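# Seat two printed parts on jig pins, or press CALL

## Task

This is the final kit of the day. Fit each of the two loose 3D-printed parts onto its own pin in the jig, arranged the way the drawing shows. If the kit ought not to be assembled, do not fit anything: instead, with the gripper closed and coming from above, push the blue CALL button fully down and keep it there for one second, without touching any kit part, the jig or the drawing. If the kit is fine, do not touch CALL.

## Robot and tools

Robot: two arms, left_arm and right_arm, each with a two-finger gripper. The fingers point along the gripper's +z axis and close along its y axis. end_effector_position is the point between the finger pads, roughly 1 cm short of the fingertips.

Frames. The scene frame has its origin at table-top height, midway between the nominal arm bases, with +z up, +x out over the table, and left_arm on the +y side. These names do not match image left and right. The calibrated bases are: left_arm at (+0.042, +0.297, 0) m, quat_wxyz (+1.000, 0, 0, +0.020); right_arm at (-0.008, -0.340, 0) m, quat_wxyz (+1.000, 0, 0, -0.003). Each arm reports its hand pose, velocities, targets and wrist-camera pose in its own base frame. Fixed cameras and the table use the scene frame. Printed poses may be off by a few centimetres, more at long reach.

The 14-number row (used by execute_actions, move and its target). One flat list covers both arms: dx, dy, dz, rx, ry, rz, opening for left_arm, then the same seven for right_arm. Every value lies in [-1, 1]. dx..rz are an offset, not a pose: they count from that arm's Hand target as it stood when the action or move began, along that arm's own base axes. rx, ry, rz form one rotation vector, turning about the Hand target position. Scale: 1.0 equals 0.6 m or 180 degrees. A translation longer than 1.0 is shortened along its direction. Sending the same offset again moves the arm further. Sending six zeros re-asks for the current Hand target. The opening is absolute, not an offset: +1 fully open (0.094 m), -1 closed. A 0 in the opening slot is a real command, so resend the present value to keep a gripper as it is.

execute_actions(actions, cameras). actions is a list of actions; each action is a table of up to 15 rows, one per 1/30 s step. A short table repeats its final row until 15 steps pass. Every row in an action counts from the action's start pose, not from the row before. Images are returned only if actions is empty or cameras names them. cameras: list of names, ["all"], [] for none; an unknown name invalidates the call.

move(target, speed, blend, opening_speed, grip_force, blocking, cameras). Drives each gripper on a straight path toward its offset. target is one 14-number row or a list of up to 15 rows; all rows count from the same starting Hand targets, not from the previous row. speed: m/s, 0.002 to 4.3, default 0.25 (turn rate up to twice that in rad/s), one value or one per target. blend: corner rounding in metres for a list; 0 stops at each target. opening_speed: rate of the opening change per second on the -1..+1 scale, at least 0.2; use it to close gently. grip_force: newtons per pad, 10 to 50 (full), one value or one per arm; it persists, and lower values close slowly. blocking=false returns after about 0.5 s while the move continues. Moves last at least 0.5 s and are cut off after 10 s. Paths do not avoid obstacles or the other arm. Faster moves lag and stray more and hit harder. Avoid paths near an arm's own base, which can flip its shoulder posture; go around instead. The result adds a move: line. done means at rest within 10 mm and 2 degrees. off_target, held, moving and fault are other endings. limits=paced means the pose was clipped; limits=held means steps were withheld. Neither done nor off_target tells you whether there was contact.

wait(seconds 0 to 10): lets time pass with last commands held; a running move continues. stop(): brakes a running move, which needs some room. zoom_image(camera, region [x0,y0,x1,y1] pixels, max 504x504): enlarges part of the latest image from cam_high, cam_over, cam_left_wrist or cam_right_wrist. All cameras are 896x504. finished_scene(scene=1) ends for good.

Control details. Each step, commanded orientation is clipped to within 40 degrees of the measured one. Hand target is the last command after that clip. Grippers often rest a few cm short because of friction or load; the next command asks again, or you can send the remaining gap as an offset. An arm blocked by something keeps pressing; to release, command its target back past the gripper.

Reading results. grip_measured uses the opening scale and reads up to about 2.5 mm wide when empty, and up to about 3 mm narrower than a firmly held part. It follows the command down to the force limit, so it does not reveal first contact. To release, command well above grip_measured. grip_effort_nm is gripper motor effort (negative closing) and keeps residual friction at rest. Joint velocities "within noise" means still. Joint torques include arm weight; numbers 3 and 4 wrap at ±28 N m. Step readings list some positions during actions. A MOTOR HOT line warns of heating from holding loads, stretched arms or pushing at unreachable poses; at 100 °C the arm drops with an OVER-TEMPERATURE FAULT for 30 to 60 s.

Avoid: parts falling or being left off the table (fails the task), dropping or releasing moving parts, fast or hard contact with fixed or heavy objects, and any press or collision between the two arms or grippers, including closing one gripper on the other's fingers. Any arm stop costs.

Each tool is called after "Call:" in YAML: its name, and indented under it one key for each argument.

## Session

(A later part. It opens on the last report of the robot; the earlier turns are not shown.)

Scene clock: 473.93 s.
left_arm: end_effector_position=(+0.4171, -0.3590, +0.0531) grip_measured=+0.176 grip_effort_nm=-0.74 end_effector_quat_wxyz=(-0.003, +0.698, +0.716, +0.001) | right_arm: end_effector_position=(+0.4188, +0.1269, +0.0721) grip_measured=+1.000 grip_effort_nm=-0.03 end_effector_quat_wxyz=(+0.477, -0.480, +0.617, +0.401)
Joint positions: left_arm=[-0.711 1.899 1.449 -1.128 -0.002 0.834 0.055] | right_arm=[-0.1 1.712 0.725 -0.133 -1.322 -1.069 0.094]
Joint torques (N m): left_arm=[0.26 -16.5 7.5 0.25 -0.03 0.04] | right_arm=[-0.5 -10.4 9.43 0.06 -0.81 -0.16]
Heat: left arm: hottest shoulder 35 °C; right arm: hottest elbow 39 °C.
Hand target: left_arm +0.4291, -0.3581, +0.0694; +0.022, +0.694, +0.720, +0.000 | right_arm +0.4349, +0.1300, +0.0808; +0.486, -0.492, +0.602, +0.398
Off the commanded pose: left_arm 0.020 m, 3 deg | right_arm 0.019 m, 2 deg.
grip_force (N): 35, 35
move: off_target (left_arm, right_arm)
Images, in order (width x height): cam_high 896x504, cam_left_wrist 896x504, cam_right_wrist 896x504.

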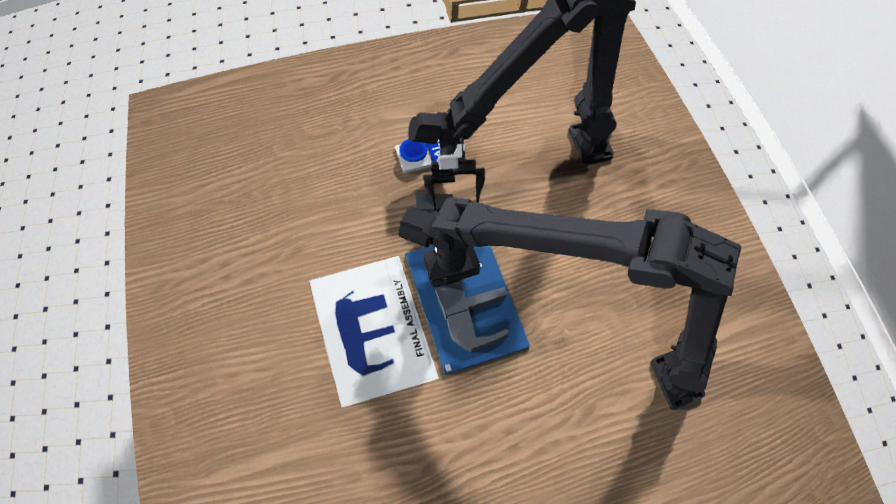

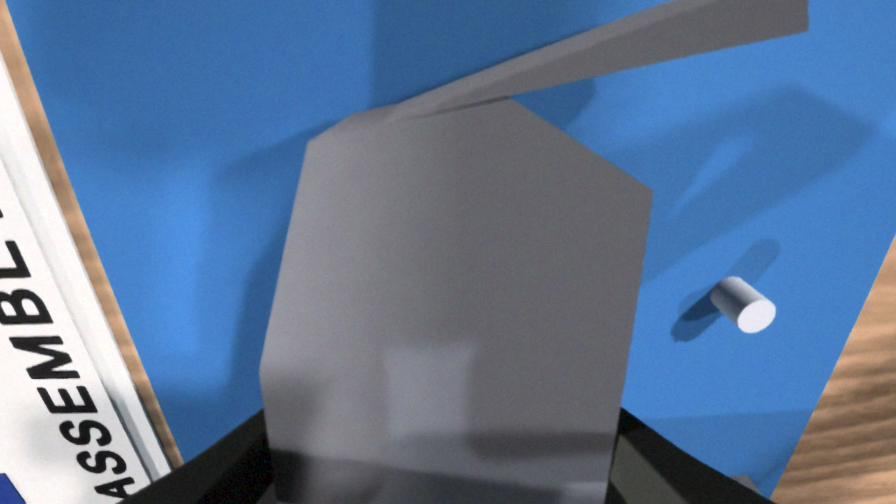

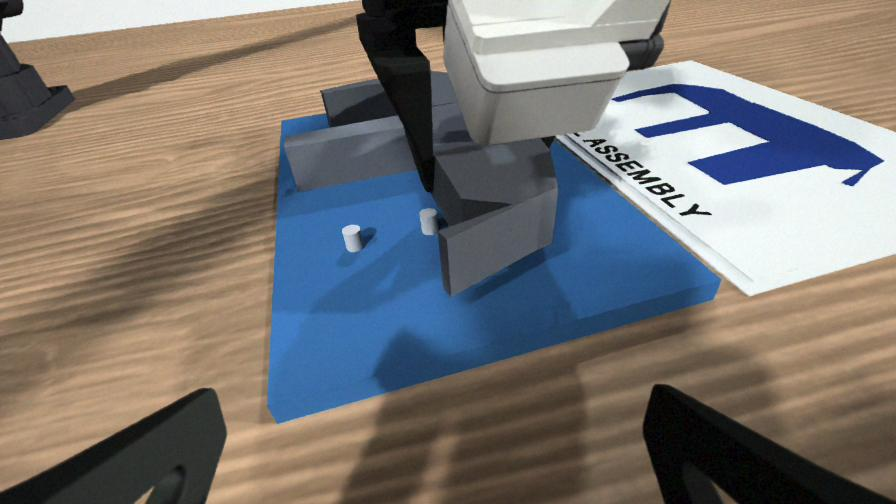

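Call:
move:
  target: [0.015,0.025,0,0,0,0,0.1,0,0,0,0,0,0,1]
  speed: 0.1
  cameras: ["cam_left_wrist","cam_right_wrist"]

Call:
zoom_image:
  camera: "cam_right_wrist"
  region: [370, 50, 630, 310]

Scene clock: 481.60 s.
left_arm: end_effector_position=(+0.4210, -0.3543, +0.0551) grip_measured=+0.176 grip_effort_nm=-0.74 end_effector_quat_wxyz=(+0.002, +0.704, +0.710, -0.006) | right_arm: end_effector_position=(+0.4188, +0.1269, +0.0721) grip_measured=+1.000 grip_effort_nm=-0.03 end_effector_quat_wxyz=(+0.477, -0.480, +0.617, +0.401)
Joint positions: left_arm=[-0.695 1.891 1.443 -1.12 0.011 0.868 0.055] | right_arm=[-0.1 1.712 0.725 -0.133 -1.322 -1.069 0.094]
Joint torques (N m): left_arm=[1.67 -16.09 6.99 0.23 -0.14 0.08] | right_arm=[-0.62 -10.46 9.4 0.06 -0.82 -0.16]
Heat: left arm: hottest shoulder 36 °C; right arm: hottest elbow 40 °C.
Hand target: left_arm +0.4381, -0.3431, +0.0694; +0.022, +0.694, +0.720, +0.000 | right_arm +0.4349, +0.1300, +0.0808; +0.486, -0.492, +0.602, +0.398
Off the commanded pose: left_arm 0.025 m, 3 deg | right_arm 0.019 m, 2 deg.
grip_force (N): 35, 35
move: off_target (left_arm, right_arm)
Images, in order (width x height): cam_left_wrist 896x504, cam_right_wrist 896x504.

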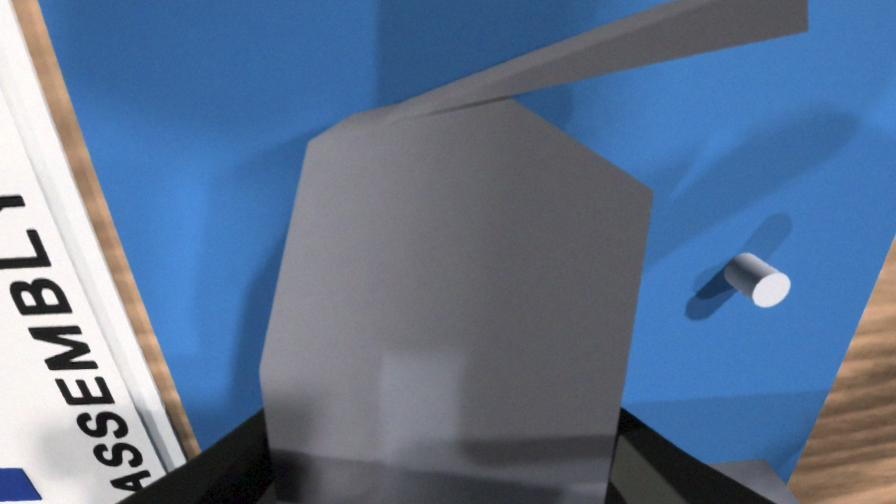

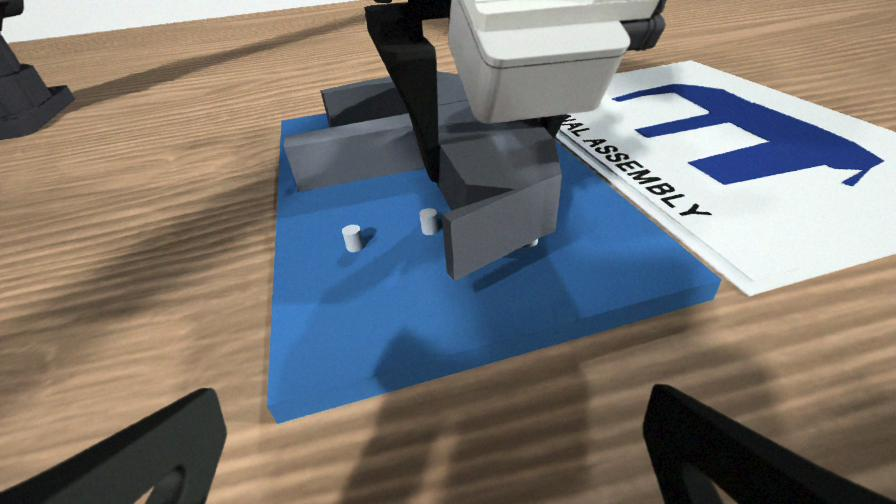

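Scaled by 1.938 from the camera's 896x504 image, which has a finer 1280x720 frame.

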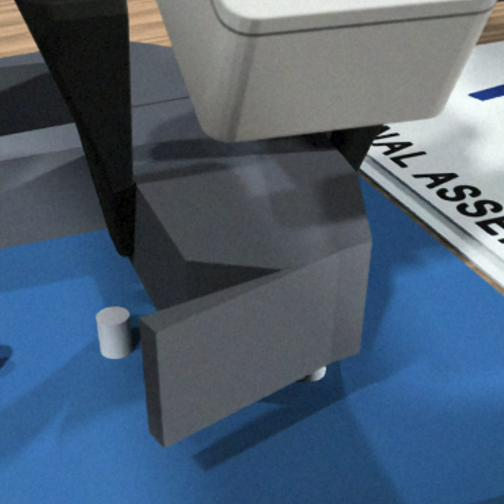

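Call:
move:
  target: [0.012,-0.0083,0,0,0,0,0.1,0,0,0,0,0,0,1]
  speed: 0.1
  cameras: ["cam_left_wrist","cam_right_wrist"]

Call:
zoom_image:
  camera: "cam_right_wrist"
  region: [370, 50, 630, 310]

Scene clock: 501.30 s.
left_arm: end_effector_position=(+0.4215, -0.3537, +0.0551) grip_measured=+0.176 grip_effort_nm=-0.74 end_effector_quat_wxyz=(+0.002, +0.704, +0.710, -0.006) | right_arm: end_effector_position=(+0.4188, +0.1269, +0.0721) grip_measured=+1.000 grip_effort_nm=-0.03 end_effector_quat_wxyz=(+0.477, -0.480, +0.617, +0.401)
Joint positions: left_arm=[-0.694 1.891 1.443 -1.12 0.011 0.869 0.055] | right_arm=[-0.1 1.712 0.725 -0.133 -1.322 -1.069 0.094]
Joint torques (N m): left_arm=[1.96 -14.62 9.37 -0.16 -0.14 0.06] | right_arm=[-0.5 -10.46 9.43 0.08 -0.82 -0.16]
Heat: left arm: hottest shoulder 35 °C; right arm: hottest elbow 40 °C.
Hand target: left_arm +0.4453, -0.3481, +0.0694; +0.022, +0.694, +0.720, +0.000 | right_arm +0.4349, +0.1300, +0.0808; +0.486, -0.492, +0.602, +0.398
Off the commanded pose: left_arm 0.028 m, 3 deg | right_arm 0.019 m, 2 deg.
grip_force (N): 35, 35
move: off_target (left_arm, right_arm)
Images, in order (width x height): cam_left_wrist 896x504, cam_right_wrist 896x504.

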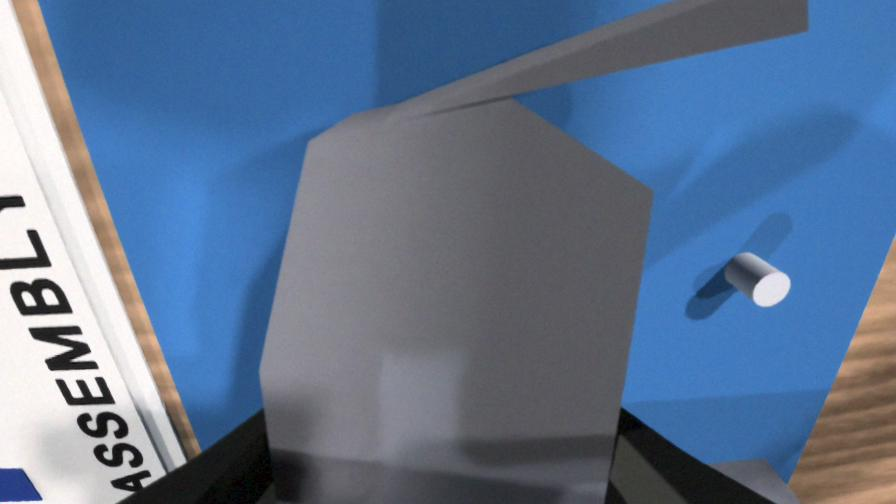

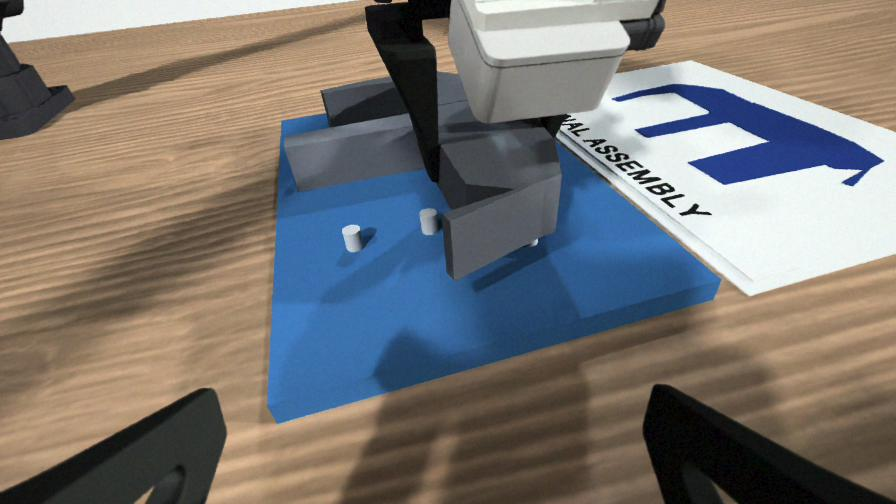

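Scaled by 1.938 from the camera's 896x504 image, which has a finer 1280x720 frame.

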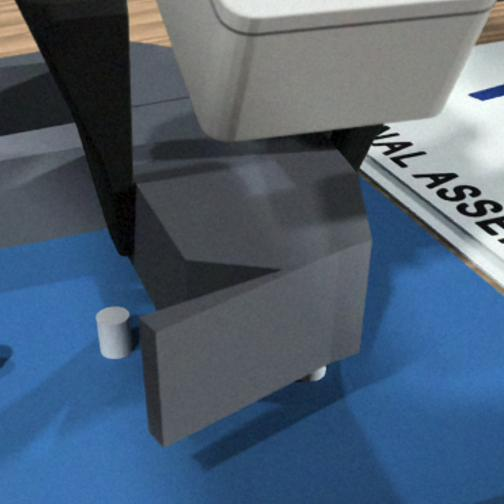

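Call:
move:
  target:
    - [0,-0.012,0.06,0,0,0,0.1,0,0,0,0,0,0,1]
  speed: 0.12
  cameras: ["cam_high","cam_right_wrist"]

Call:
zoom_image:
  camera: "cam_right_wrist"
  region: [370, 30, 630, 290]

Scene clock: 506.27 s.
left_arm: end_effector_position=(+0.4232, -0.3508, +0.0742) grip_measured=+0.176 grip_effort_nm=-0.74 end_effector_quat_wxyz=(-0.013, +0.703, +0.711, -0.002) | right_arm: end_effector_position=(+0.4188, +0.1269, +0.0721) grip_measured=+1.000 grip_effort_nm=-0.03 end_effector_quat_wxyz=(+0.477, -0.480, +0.617, +0.401)
Joint positions: left_arm=[-0.691 1.886 1.49 -1.201 0.002 0.869 0.055] | right_arm=[-0.1 1.712 0.725 -0.133 -1.322 -1.069 0.094]
Joint torques (N m): left_arm=[0.62 -16.26 11 -0.57 -0.14 -0.03] | right_arm=[-0.56 -10.4 9.39 0.06 -0.81 -0.16]
Heat: left arm: hottest shoulder 35 °C; right arm: hottest elbow 41 °C.
Hand target: left_arm +0.4453, -0.3553, +0.1054; +0.022, +0.694, +0.720, +0.000 | right_arm +0.4349, +0.1300, +0.0808; +0.486, -0.492, +0.602, +0.398
Off the commanded pose: left_arm 0.039 m, 4 deg | right_arm 0.019 m, 2 deg.
grip_force (N): 35, 35
move: off_target (left_arm, right_arm)
Images, in order (width x height): cam_high 896x504, cam_right_wrist 896x504.

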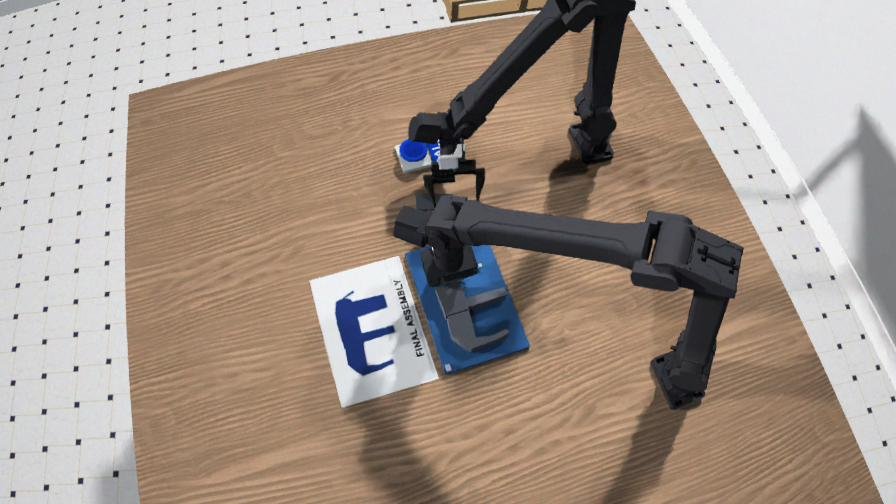

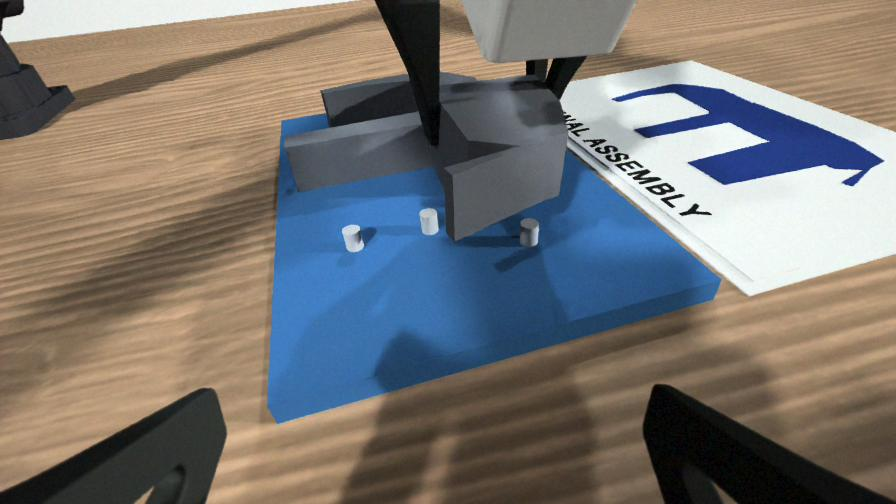

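Scaled by 1.938 from the camera's 896x504 image, which has a finer 1280x720 frame.

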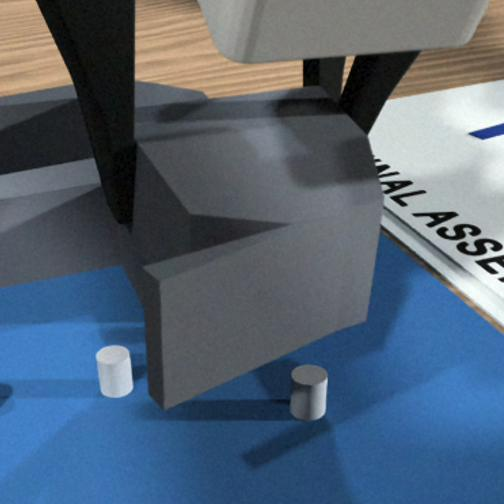

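Call:
move:
  target:
    - [0,-0.009,0,-0.006,-0.006,0.0045,0.1,0,0,0,0,0,0,1]
  speed: 0.12
  cameras: ["cam_right_wrist","cam_left_wrist"]

Call:
zoom_image:
  camera: "cam_right_wrist"
  region: [370, 30, 630, 290]

Scene clock: 515.23 s.
left_arm: end_effector_position=(+0.4248, -0.3521, +0.0766) grip_measured=+0.176 grip_effort_nm=-0.74 end_effector_quat_wxyz=(-0.007, +0.699, +0.715, -0.002) | right_arm: end_effector_position=(+0.4188, +0.1269, +0.0721) grip_measured=+1.000 grip_effort_nm=-0.03 end_effector_quat_wxyz=(+0.477, -0.480, +0.617, +0.401)
Joint positions: left_arm=[-0.691 1.882 1.49 -1.194 0.002 0.858 0.055] | right_arm=[-0.1 1.712 0.725 -0.133 -1.322 -1.069 0.094]
Joint torques (N m): left_arm=[0.79 -16.56 9.96 0.16 -0.01 -0.13] | right_arm=[-0.56 -10.46 9.4 0.05 -0.81 -0.16]
Heat: left arm: hottest shoulder 34 °C; right arm: hottest elbow 41 °C.
Hand target: left_arm +0.4453, -0.3607, +0.1054; +0.035, +0.688, +0.725, +0.000 | right_arm +0.4349, +0.1300, +0.0808; +0.486, -0.492, +0.602, +0.398
Off the commanded pose: left_arm 0.036 m, 5 deg | right_arm 0.019 m, 2 deg.
grip_force (N): 35, 35
move: off_target (left_arm, right_arm)
Images, in order (width x height): cam_left_wrist 896x504, cam_right_wrist 896x504.

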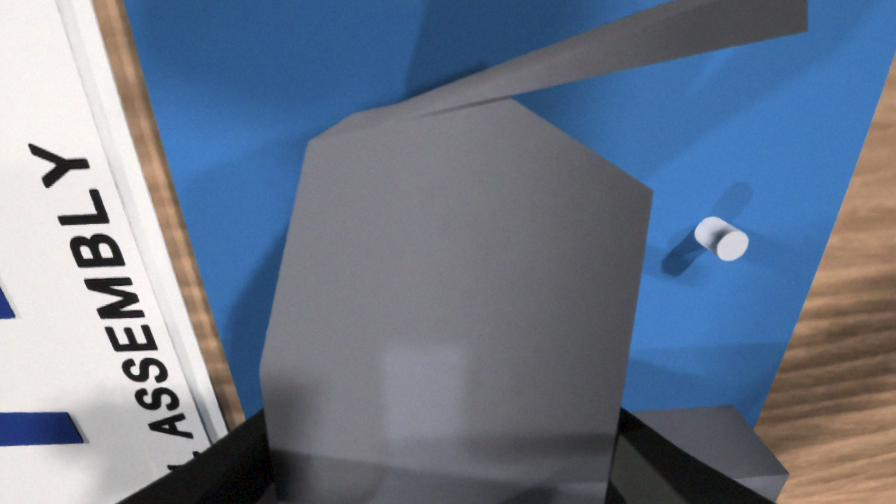

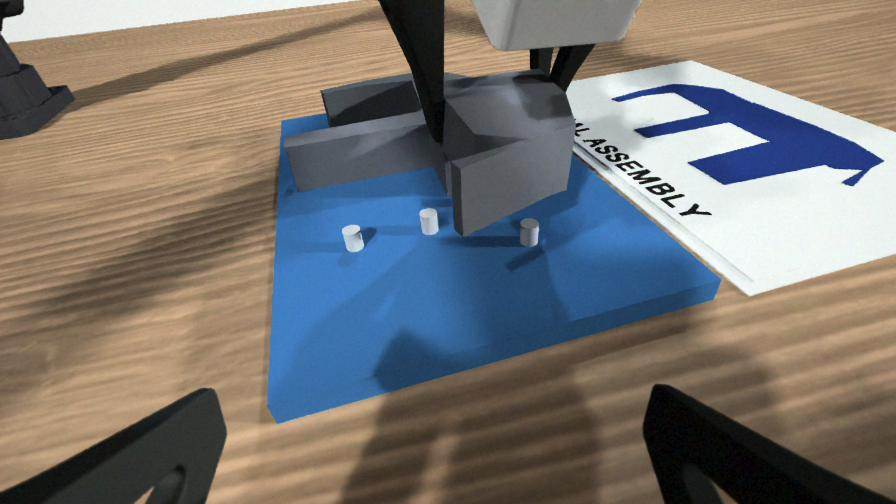

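Scaled by 1.938 from the camera's 896x504 image, which has a finer 1280x720 frame.

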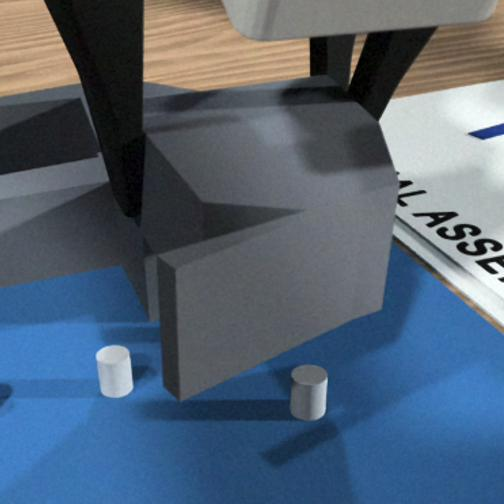

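Call:
zoom_image:
  camera: "cam_right_wrist"
  region: [415, 70, 515, 210]

Scaled by 3.600 from the camera's 896x504 image, which has a finer 1280x720 frame.

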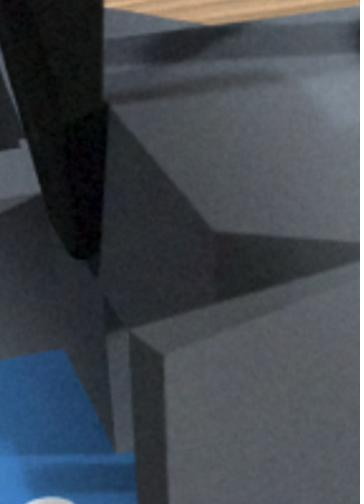

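Call:
move:
  target:
    - [0.015,-0.004,0,0,0,0,0.1,0,0,0,0,0,0,1]
  speed: 0.12
  cameras: ["cam_right_wrist","cam_left_wrist"]

Call:
zoom_image:
  camera: "cam_right_wrist"
  region: [390, 50, 590, 260]

Scene clock: 563.63 s.
left_arm: end_effector_position=(+0.4308, -0.3571, +0.0836) grip_measured=+0.176 grip_effort_nm=-0.74 end_effector_quat_wxyz=(+0.003, +0.699, +0.715, -0.001) | right_arm: end_effector_position=(+0.4188, +0.1269, +0.0721) grip_measured=+1.000 grip_effort_nm=-0.03 end_effector_quat_wxyz=(+0.477, -0.480, +0.617, +0.401)
Joint positions: left_arm=[-0.691 1.882 1.51 -1.194 0.002 0.858 0.055] | right_arm=[-0.1 1.712 0.725 -0.133 -1.322 -1.069 0.094]
Joint torques (N m): left_arm=[1.14 -14.62 11.12 -0.06 -0.09 -0.11] | right_arm=[-0.5 -10.52 9.42 0.08 -0.81 -0.16]
Heat: left arm: hottest elbow 36 °C; right arm: hottest elbow 42 °C.
Hand target: left_arm +0.4543, -0.3631, +0.1054; +0.035, +0.688, +0.725, +0.000 | right_arm +0.4349, +0.1300, +0.0808; +0.486, -0.492, +0.602, +0.398
Off the commanded pose: left_arm 0.033 m, 4 deg | right_arm 0.019 m, 2 deg.
grip_force (N): 35, 35
move: off_target (left_arm, right_arm)
Images, in order (width x height): cam_left_wrist 896x504, cam_right_wrist 896x504.

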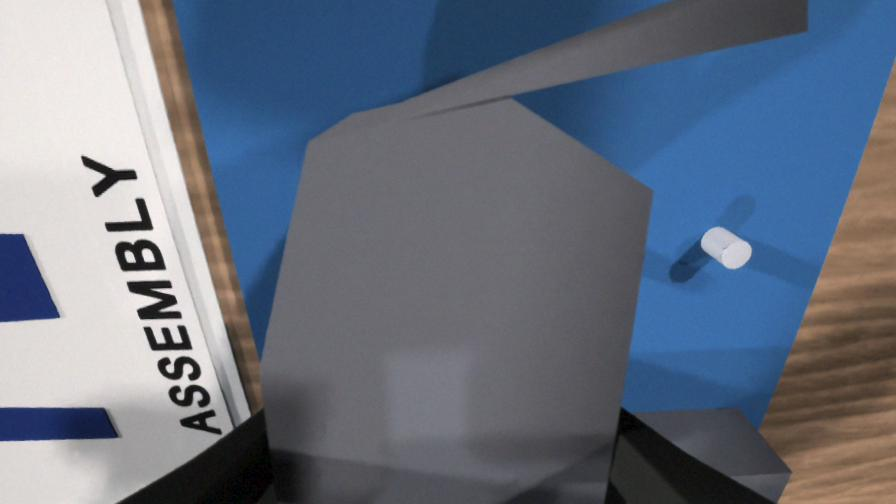

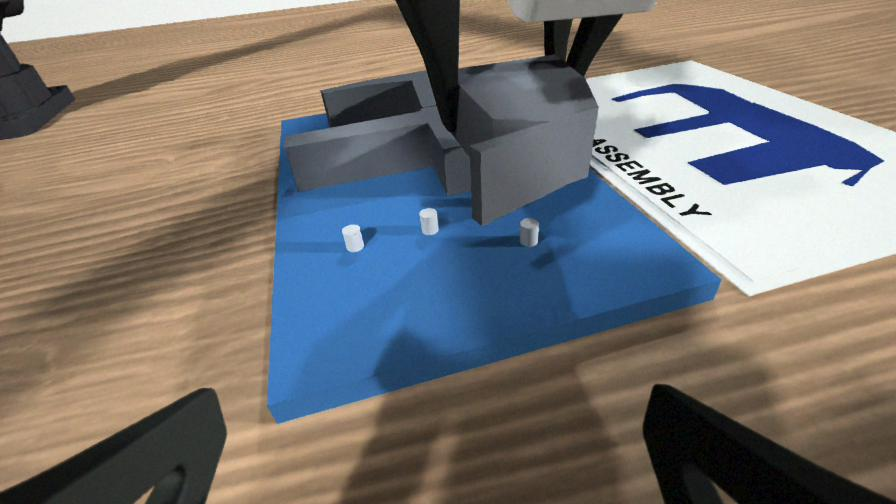

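Scaled by 2.400 from the camera's 896x504 image, which has a finer 1280x720 frame.

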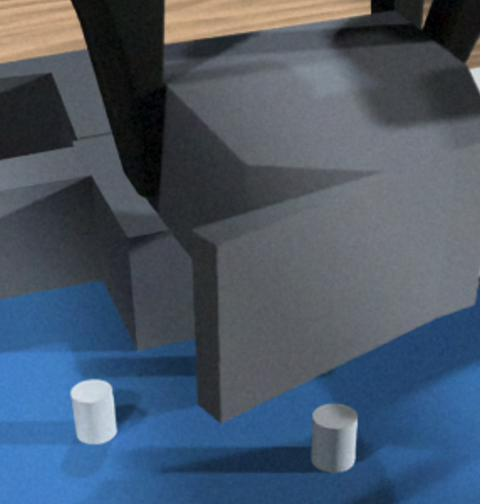

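Call:
move:
  target:
    - [0,0,-0.045,0,0,0,0.1,0,0,0,0,0,0,1]
  speed: 0.08
  cameras: ["cam_right_wrist","cam_left_wrist"]

Call:
zoom_image:
  camera: "cam_right_wrist"
  region: [390, 70, 590, 280]

Scene clock: 579.07 s.
left_arm: end_effector_position=(+0.4404, -0.3651, +0.0831) grip_measured=+0.176 grip_effort_nm=-0.74 end_effector_quat_wxyz=(+0.027, +0.699, +0.714, +0.001) | right_arm: end_effector_position=(+0.4188, +0.1269, +0.0721) grip_measured=+1.000 grip_effort_nm=-0.03 end_effector_quat_wxyz=(+0.477, -0.480, +0.617, +0.401)
Joint positions: left_arm=[-0.691 1.883 1.51 -1.143 0.002 0.858 0.055] | right_arm=[-0.1 1.712 0.725 -0.133 -1.322 -1.069 0.094]
Joint torques (N m): left_arm=[0.79 -14.33 8.31 0.35 -0.03 -0.09] | right_arm=[-0.5 -10.4 9.42 0.06 -0.82 -0.16]
Heat: left arm: hottest elbow 36 °C; right arm: hottest elbow 42 °C.
Hand target: left_arm +0.4543, -0.3631, +0.0784; +0.035, +0.688, +0.725, +0.000 | right_arm +0.4349, +0.1300, +0.0808; +0.486, -0.492, +0.602, +0.398
Off the commanded pose: left_arm 0.015 m, 2 deg | right_arm 0.019 m, 2 deg.
grip_force (N): 35, 35
move: off_target (left_arm, right_arm)
Images, in order (width x height): cam_left_wrist 896x504, cam_right_wrist 896x504.

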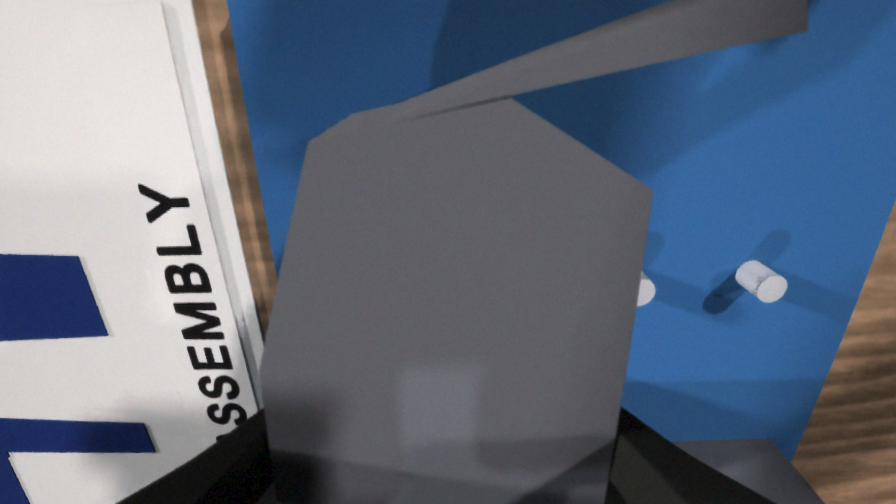

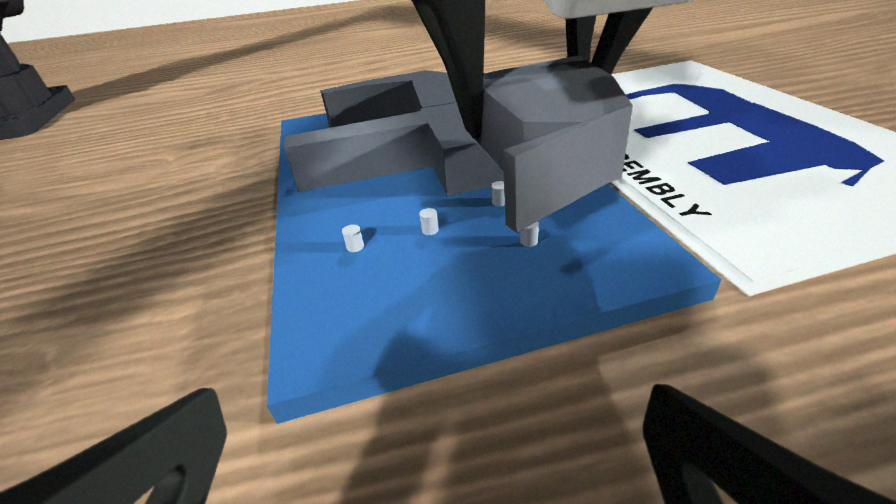

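Scaled by 2.400 from the camera's 896x504 image, which has a finer 1280x720 frame.

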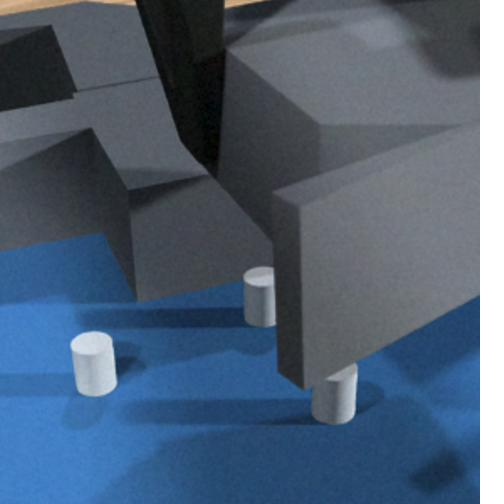

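Call:
move:
  target:
    - [-0.03,-0.01,0.08,0,0,0,0.1,0,0,0,0,0,0,1]
    - [-0.032,-0.0023,0.0,0,0,0,0.1,0,0,0,0,0,0,1]
  speed: 0.1
  cameras: ["cam_right_wrist","cam_left_wrist"]

Call:
zoom_image:
  camera: "cam_right_wrist"
  region: [390, 70, 590, 280]

Scene clock: 590.00 s.
left_arm: end_effector_position=(+0.4304, -0.3567, +0.0809) grip_measured=+0.176 grip_effort_nm=-0.74 end_effector_quat_wxyz=(+0.026, +0.691, +0.722, +0.001) | right_arm: end_effector_position=(+0.4188, +0.1269, +0.0721) grip_measured=+1.000 grip_effort_nm=-0.03 end_effector_quat_wxyz=(+0.477, -0.480, +0.617, +0.401)
Joint positions: left_arm=[-0.691 1.856 1.463 -1.126 0.002 0.837 0.055] | right_arm=[-0.1 1.712 0.725 -0.133 -1.322 -1.069 0.094]
Joint torques (N m): left_arm=[-1.26 -13.33 7.65 0.51 -0.08 -0.1] | right_arm=[-0.56 -10.46 9.43 0.06 -0.82 -0.15]
Heat: left arm: hottest elbow 36 °C; right arm: hottest elbow 42 °C.
Hand target: left_arm +0.4351, -0.3645, +0.0784; +0.035, +0.688, +0.725, +0.000 | right_arm +0.4349, +0.1300, +0.0808; +0.486, -0.492, +0.602, +0.398
Off the commanded pose: left_arm 0.009 m, 1 deg | right_arm 0.019 m, 2 deg.
grip_force (N): 35, 35
move: off_target (right_arm)
Images, in order (width x height): cam_left_wrist 896x504, cam_right_wrist 896x504.

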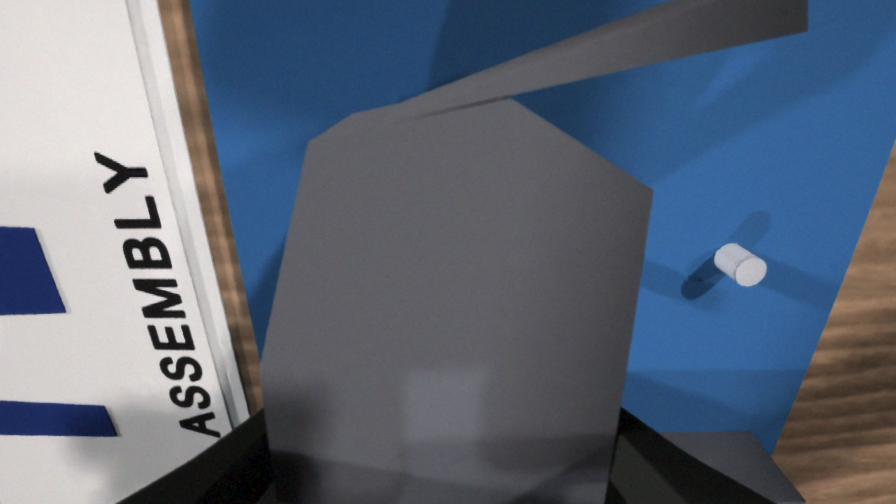

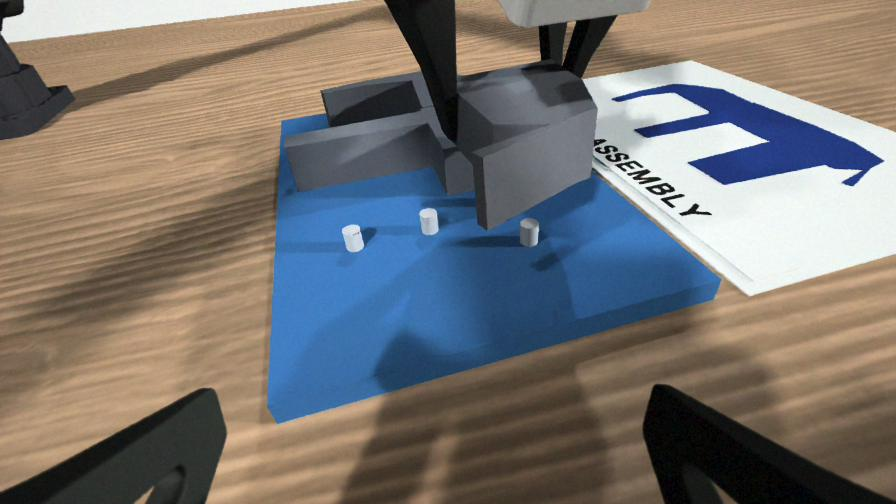

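Scaled by 2.400 from the camera's 896x504 image, which has a finer 1280x720 frame.

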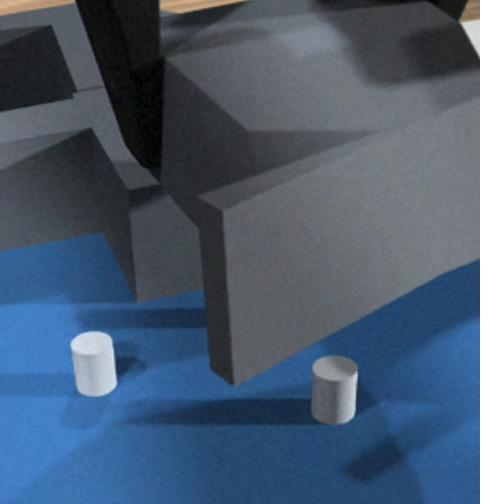

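Call:
move:
  target:
    - [0,-0.01,0.08,0.0145,0.015,0,0.1,0,0,0,0,0,0,1]
    - [0.0015,0.0,-0.035,0.0145,0.015,0.0,0.1,0,0,0,0,0,0,1]
  speed: 0.1
  cameras: ["cam_right_wrist","cam_left_wrist"]

Call:
zoom_image:
  camera: "cam_right_wrist"
  region: [390, 70, 590, 280]

Scene clock: 598.87 s.
left_arm: end_effector_position=(+0.4314, -0.3565, +0.0597) grip_measured=+0.176 grip_effort_nm=-0.74 end_effector_quat_wxyz=(-0.007, +0.690, +0.724, +0.001) | right_arm: end_effector_position=(+0.4188, +0.1269, +0.0721) grip_measured=+1.000 grip_effort_nm=-0.03 end_effector_quat_wxyz=(+0.477, -0.480, +0.617, +0.401)
Joint positions: left_arm=[-0.691 1.917 1.496 -1.163 -0.002 0.832 0.055] | right_arm=[-0.1 1.712 0.725 -0.133 -1.322 -1.069 0.094]
Joint torques (N m): left_arm=[-0.91 -14.27 7.76 0.42 -0.16 -0.03] | right_arm=[-0.56 -10.4 9.39 0.08 -0.81 -0.16]
Heat: left arm: hottest elbow 35 °C; right arm: hottest elbow 42 °C.
Hand target: left_arm +0.4360, -0.3645, +0.0574; +0.002, +0.689, +0.725, +0.000 | right_arm +0.4349, +0.1300, +0.0808; +0.486, -0.492, +0.602, +0.398
Off the commanded pose: left_arm 0.009 m, 1 deg | right_arm 0.019 m, 2 deg.
grip_force (N): 35, 35
move: off_target (right_arm)
Images, in order (width x height): cam_left_wrist 896x504, cam_right_wrist 896x504.

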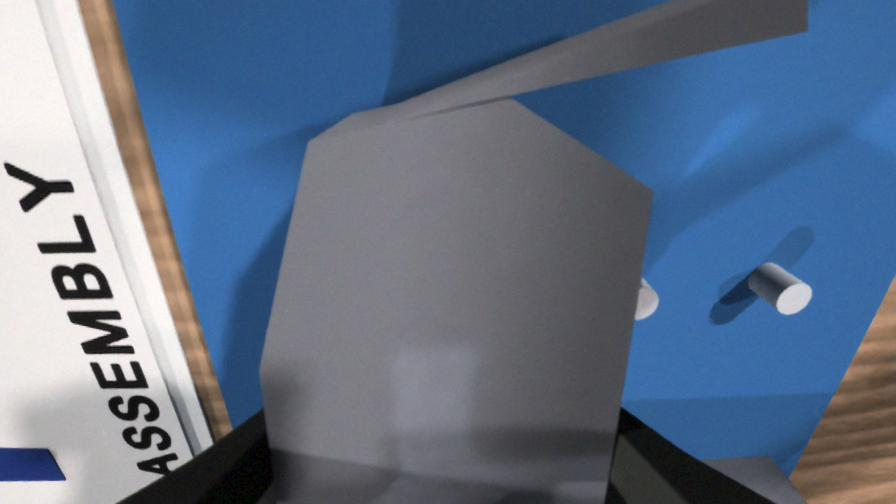

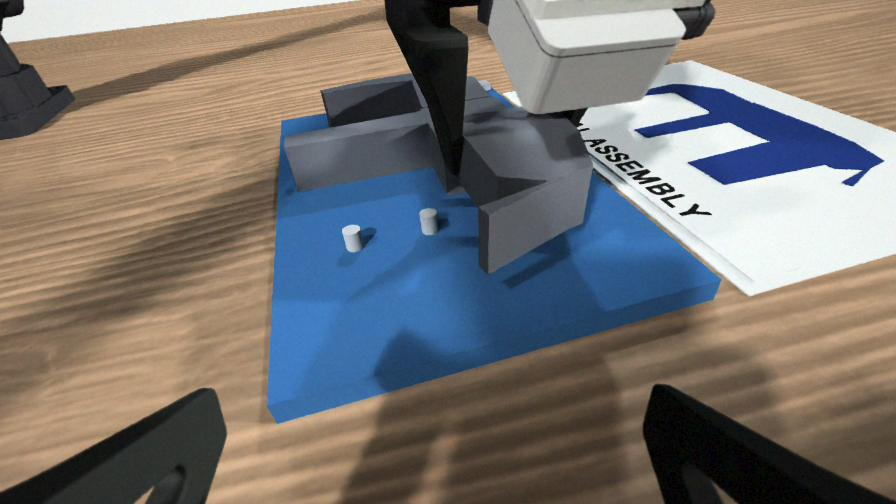

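Scaled by 2.400 from the camera's 896x504 image, which has a finer 1280x720 frame.

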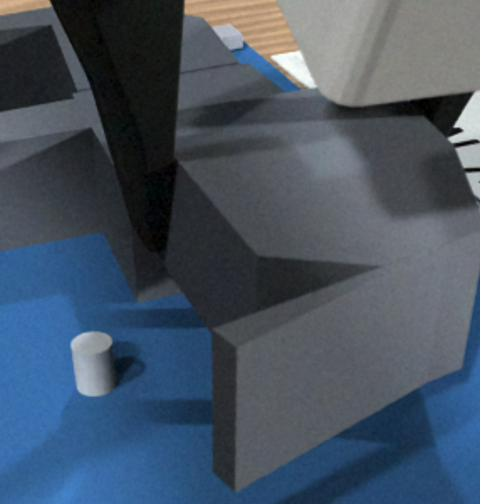

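Call:
move:
  target: [0,0,0,0,0,0,0.1,0,-0.02,0.02,0.09,0.48,-0.1,-0.8]
  speed: 0.3
  cameras: ["cam_right_wrist","cam_over"]

Scene clock: 637.13 s.
left_arm: end_effector_position=(+0.4314, -0.3565, +0.0597) grip_measured=+0.176 grip_effort_nm=-0.74 end_effector_quat_wxyz=(-0.007, +0.690, +0.724, +0.001) | right_arm: end_effector_position=(+0.4228, +0.1248, +0.0851) grip_measured=-0.798 grip_effort_nm=-0.11 end_effector_quat_wxyz=(+0.034, +0.077, +0.778, +0.622)
Joint positions: left_arm=[-0.691 1.917 1.496 -1.163 -0.002 0.832 0.055] | right_arm=[-0.106 1.722 0.827 -0.477 -1.342 0.247 0.009]
Joint torques (N m): left_arm=[-0.09 -13.8 7.91 0.39 -0.19 -0.03] | right_arm=[-1.9 -12.4 7.39 0.91 -0.65 -0.07]
Heat: left arm: hottest shoulder 35 °C; right arm: hottest elbow 42 °C.
Hand target: left_arm +0.4360, -0.3645, +0.0574; +0.002, +0.689, +0.725, +0.000 | right_arm +0.4349, +0.1180, +0.0928; +0.054, +0.069, +0.776, +0.624
Off the commanded pose: left_arm 0.009 m, 1 deg | right_arm 0.016 m, 3 deg.
grip_force (N): 35, 35
move: off_target (right_arm)
Images, in order (width x height): cam_over 896x504, cam_right_wrist 896x504.

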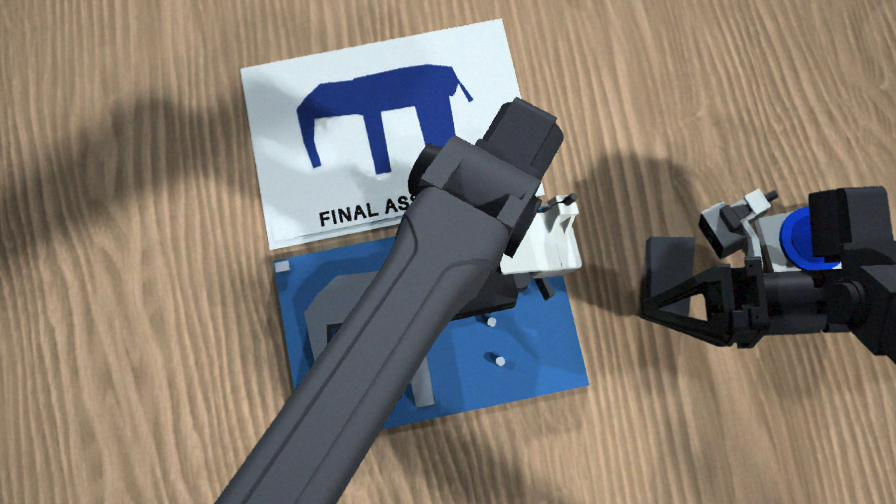

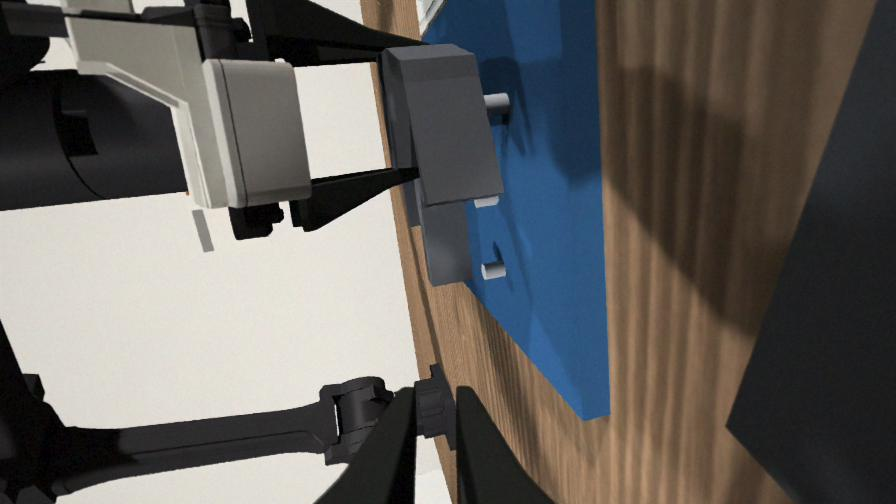

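Call:
zoom_image:
  camera: "cam_right_wrist"
  region: [360, 20, 560, 300]

Scaled by 1.800 from the camera's 896x504 image, which has a finer 1280x720 frame.

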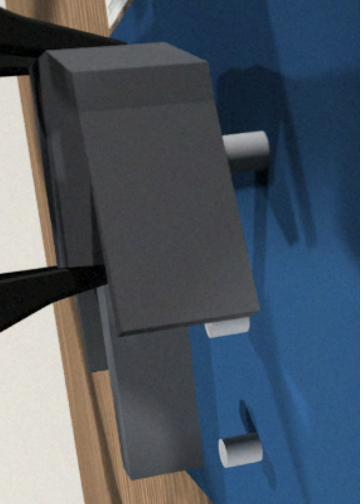

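Call:
move:
  target: [0,0,-0.033,0,0,0.0,0.1,0,0,0,0,0,0,-0.8]
  speed: 0.04
  cameras: ["cam_right_wrist","cam_left_wrist","cam_high"]

Call:
zoom_image:
  camera: "cam_right_wrist"
  region: [360, 20, 560, 300]

Scene clock: 711.47 s.
left_arm: end_effector_position=(+0.4353, -0.3593, +0.0521) grip_measured=+0.176 grip_effort_nm=-0.74 end_effector_quat_wxyz=(+0.005, +0.689, +0.724, +0.000) | right_arm: end_effector_position=(+0.4228, +0.1248, +0.0851) grip_measured=-0.798 grip_effort_nm=-0.11 end_effector_quat_wxyz=(+0.034, +0.077, +0.778, +0.622)
Joint positions: left_arm=[-0.689 1.923 1.484 -1.122 0.001 0.832 0.055] | right_arm=[-0.106 1.722 0.827 -0.477 -1.342 0.247 0.009]
Joint torques (N m): left_arm=[-0.91 -13.57 7.06 0.5 -0.17 -0.03] | right_arm=[-1.85 -12.45 7.39 0.91 -0.66 -0.06]
Heat: left arm: hottest shoulder 34 °C; right arm: hottest elbow 39 °C.
Hand target: left_arm +0.4360, -0.3645, +0.0376; +0.002, +0.689, +0.725, +0.000 | right_arm +0.4349, +0.1180, +0.0928; +0.054, +0.069, +0.776, +0.624
Off the commanded pose: left_arm 0.015 m, 0 deg | right_arm 0.016 m, 3 deg.
grip_force (N): 35, 35
move: off_target (left_arm, right_arm)
Images, in order (width x height): cam_high 896x504, cam_left_wrist 896x504, cam_right_wrist 896x504.

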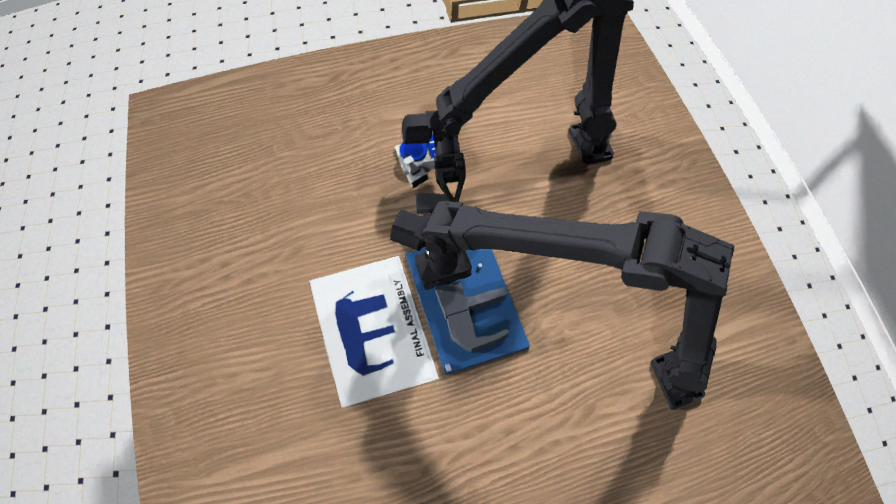

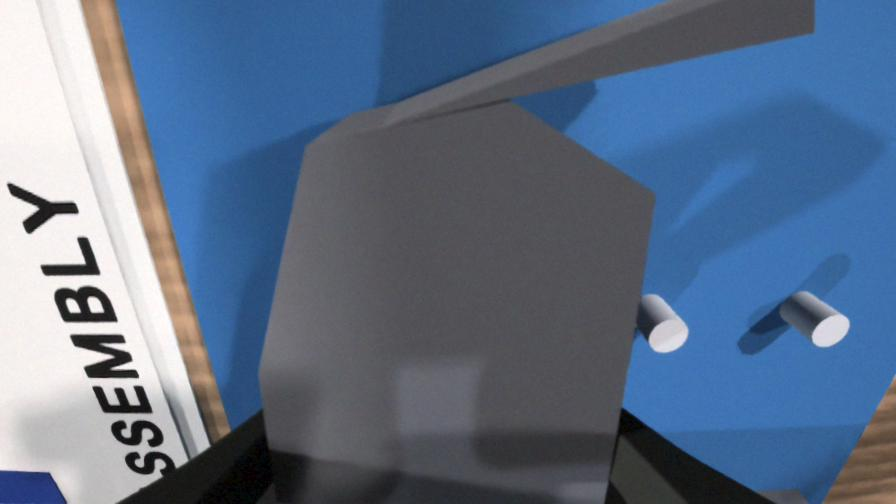

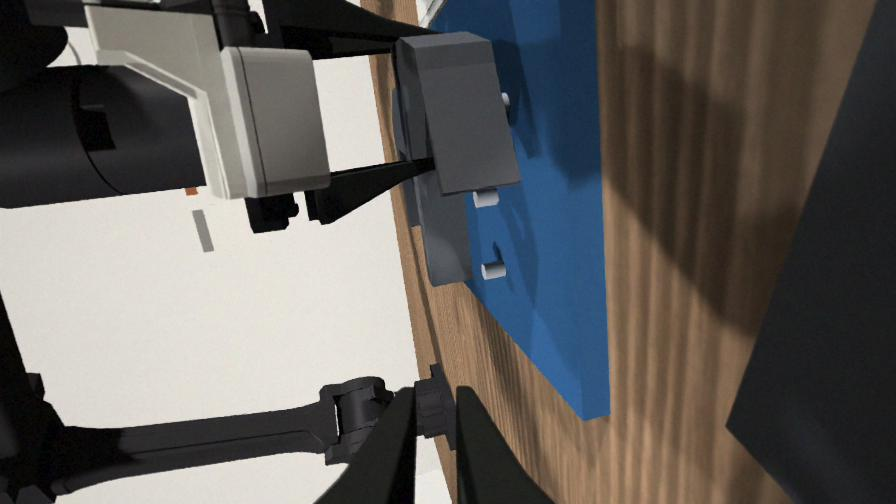

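Scaled by 1.800 from the camera's 896x504 image, which has a finer 1280x720 frame.

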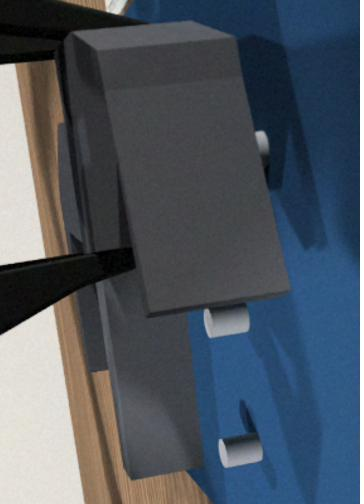

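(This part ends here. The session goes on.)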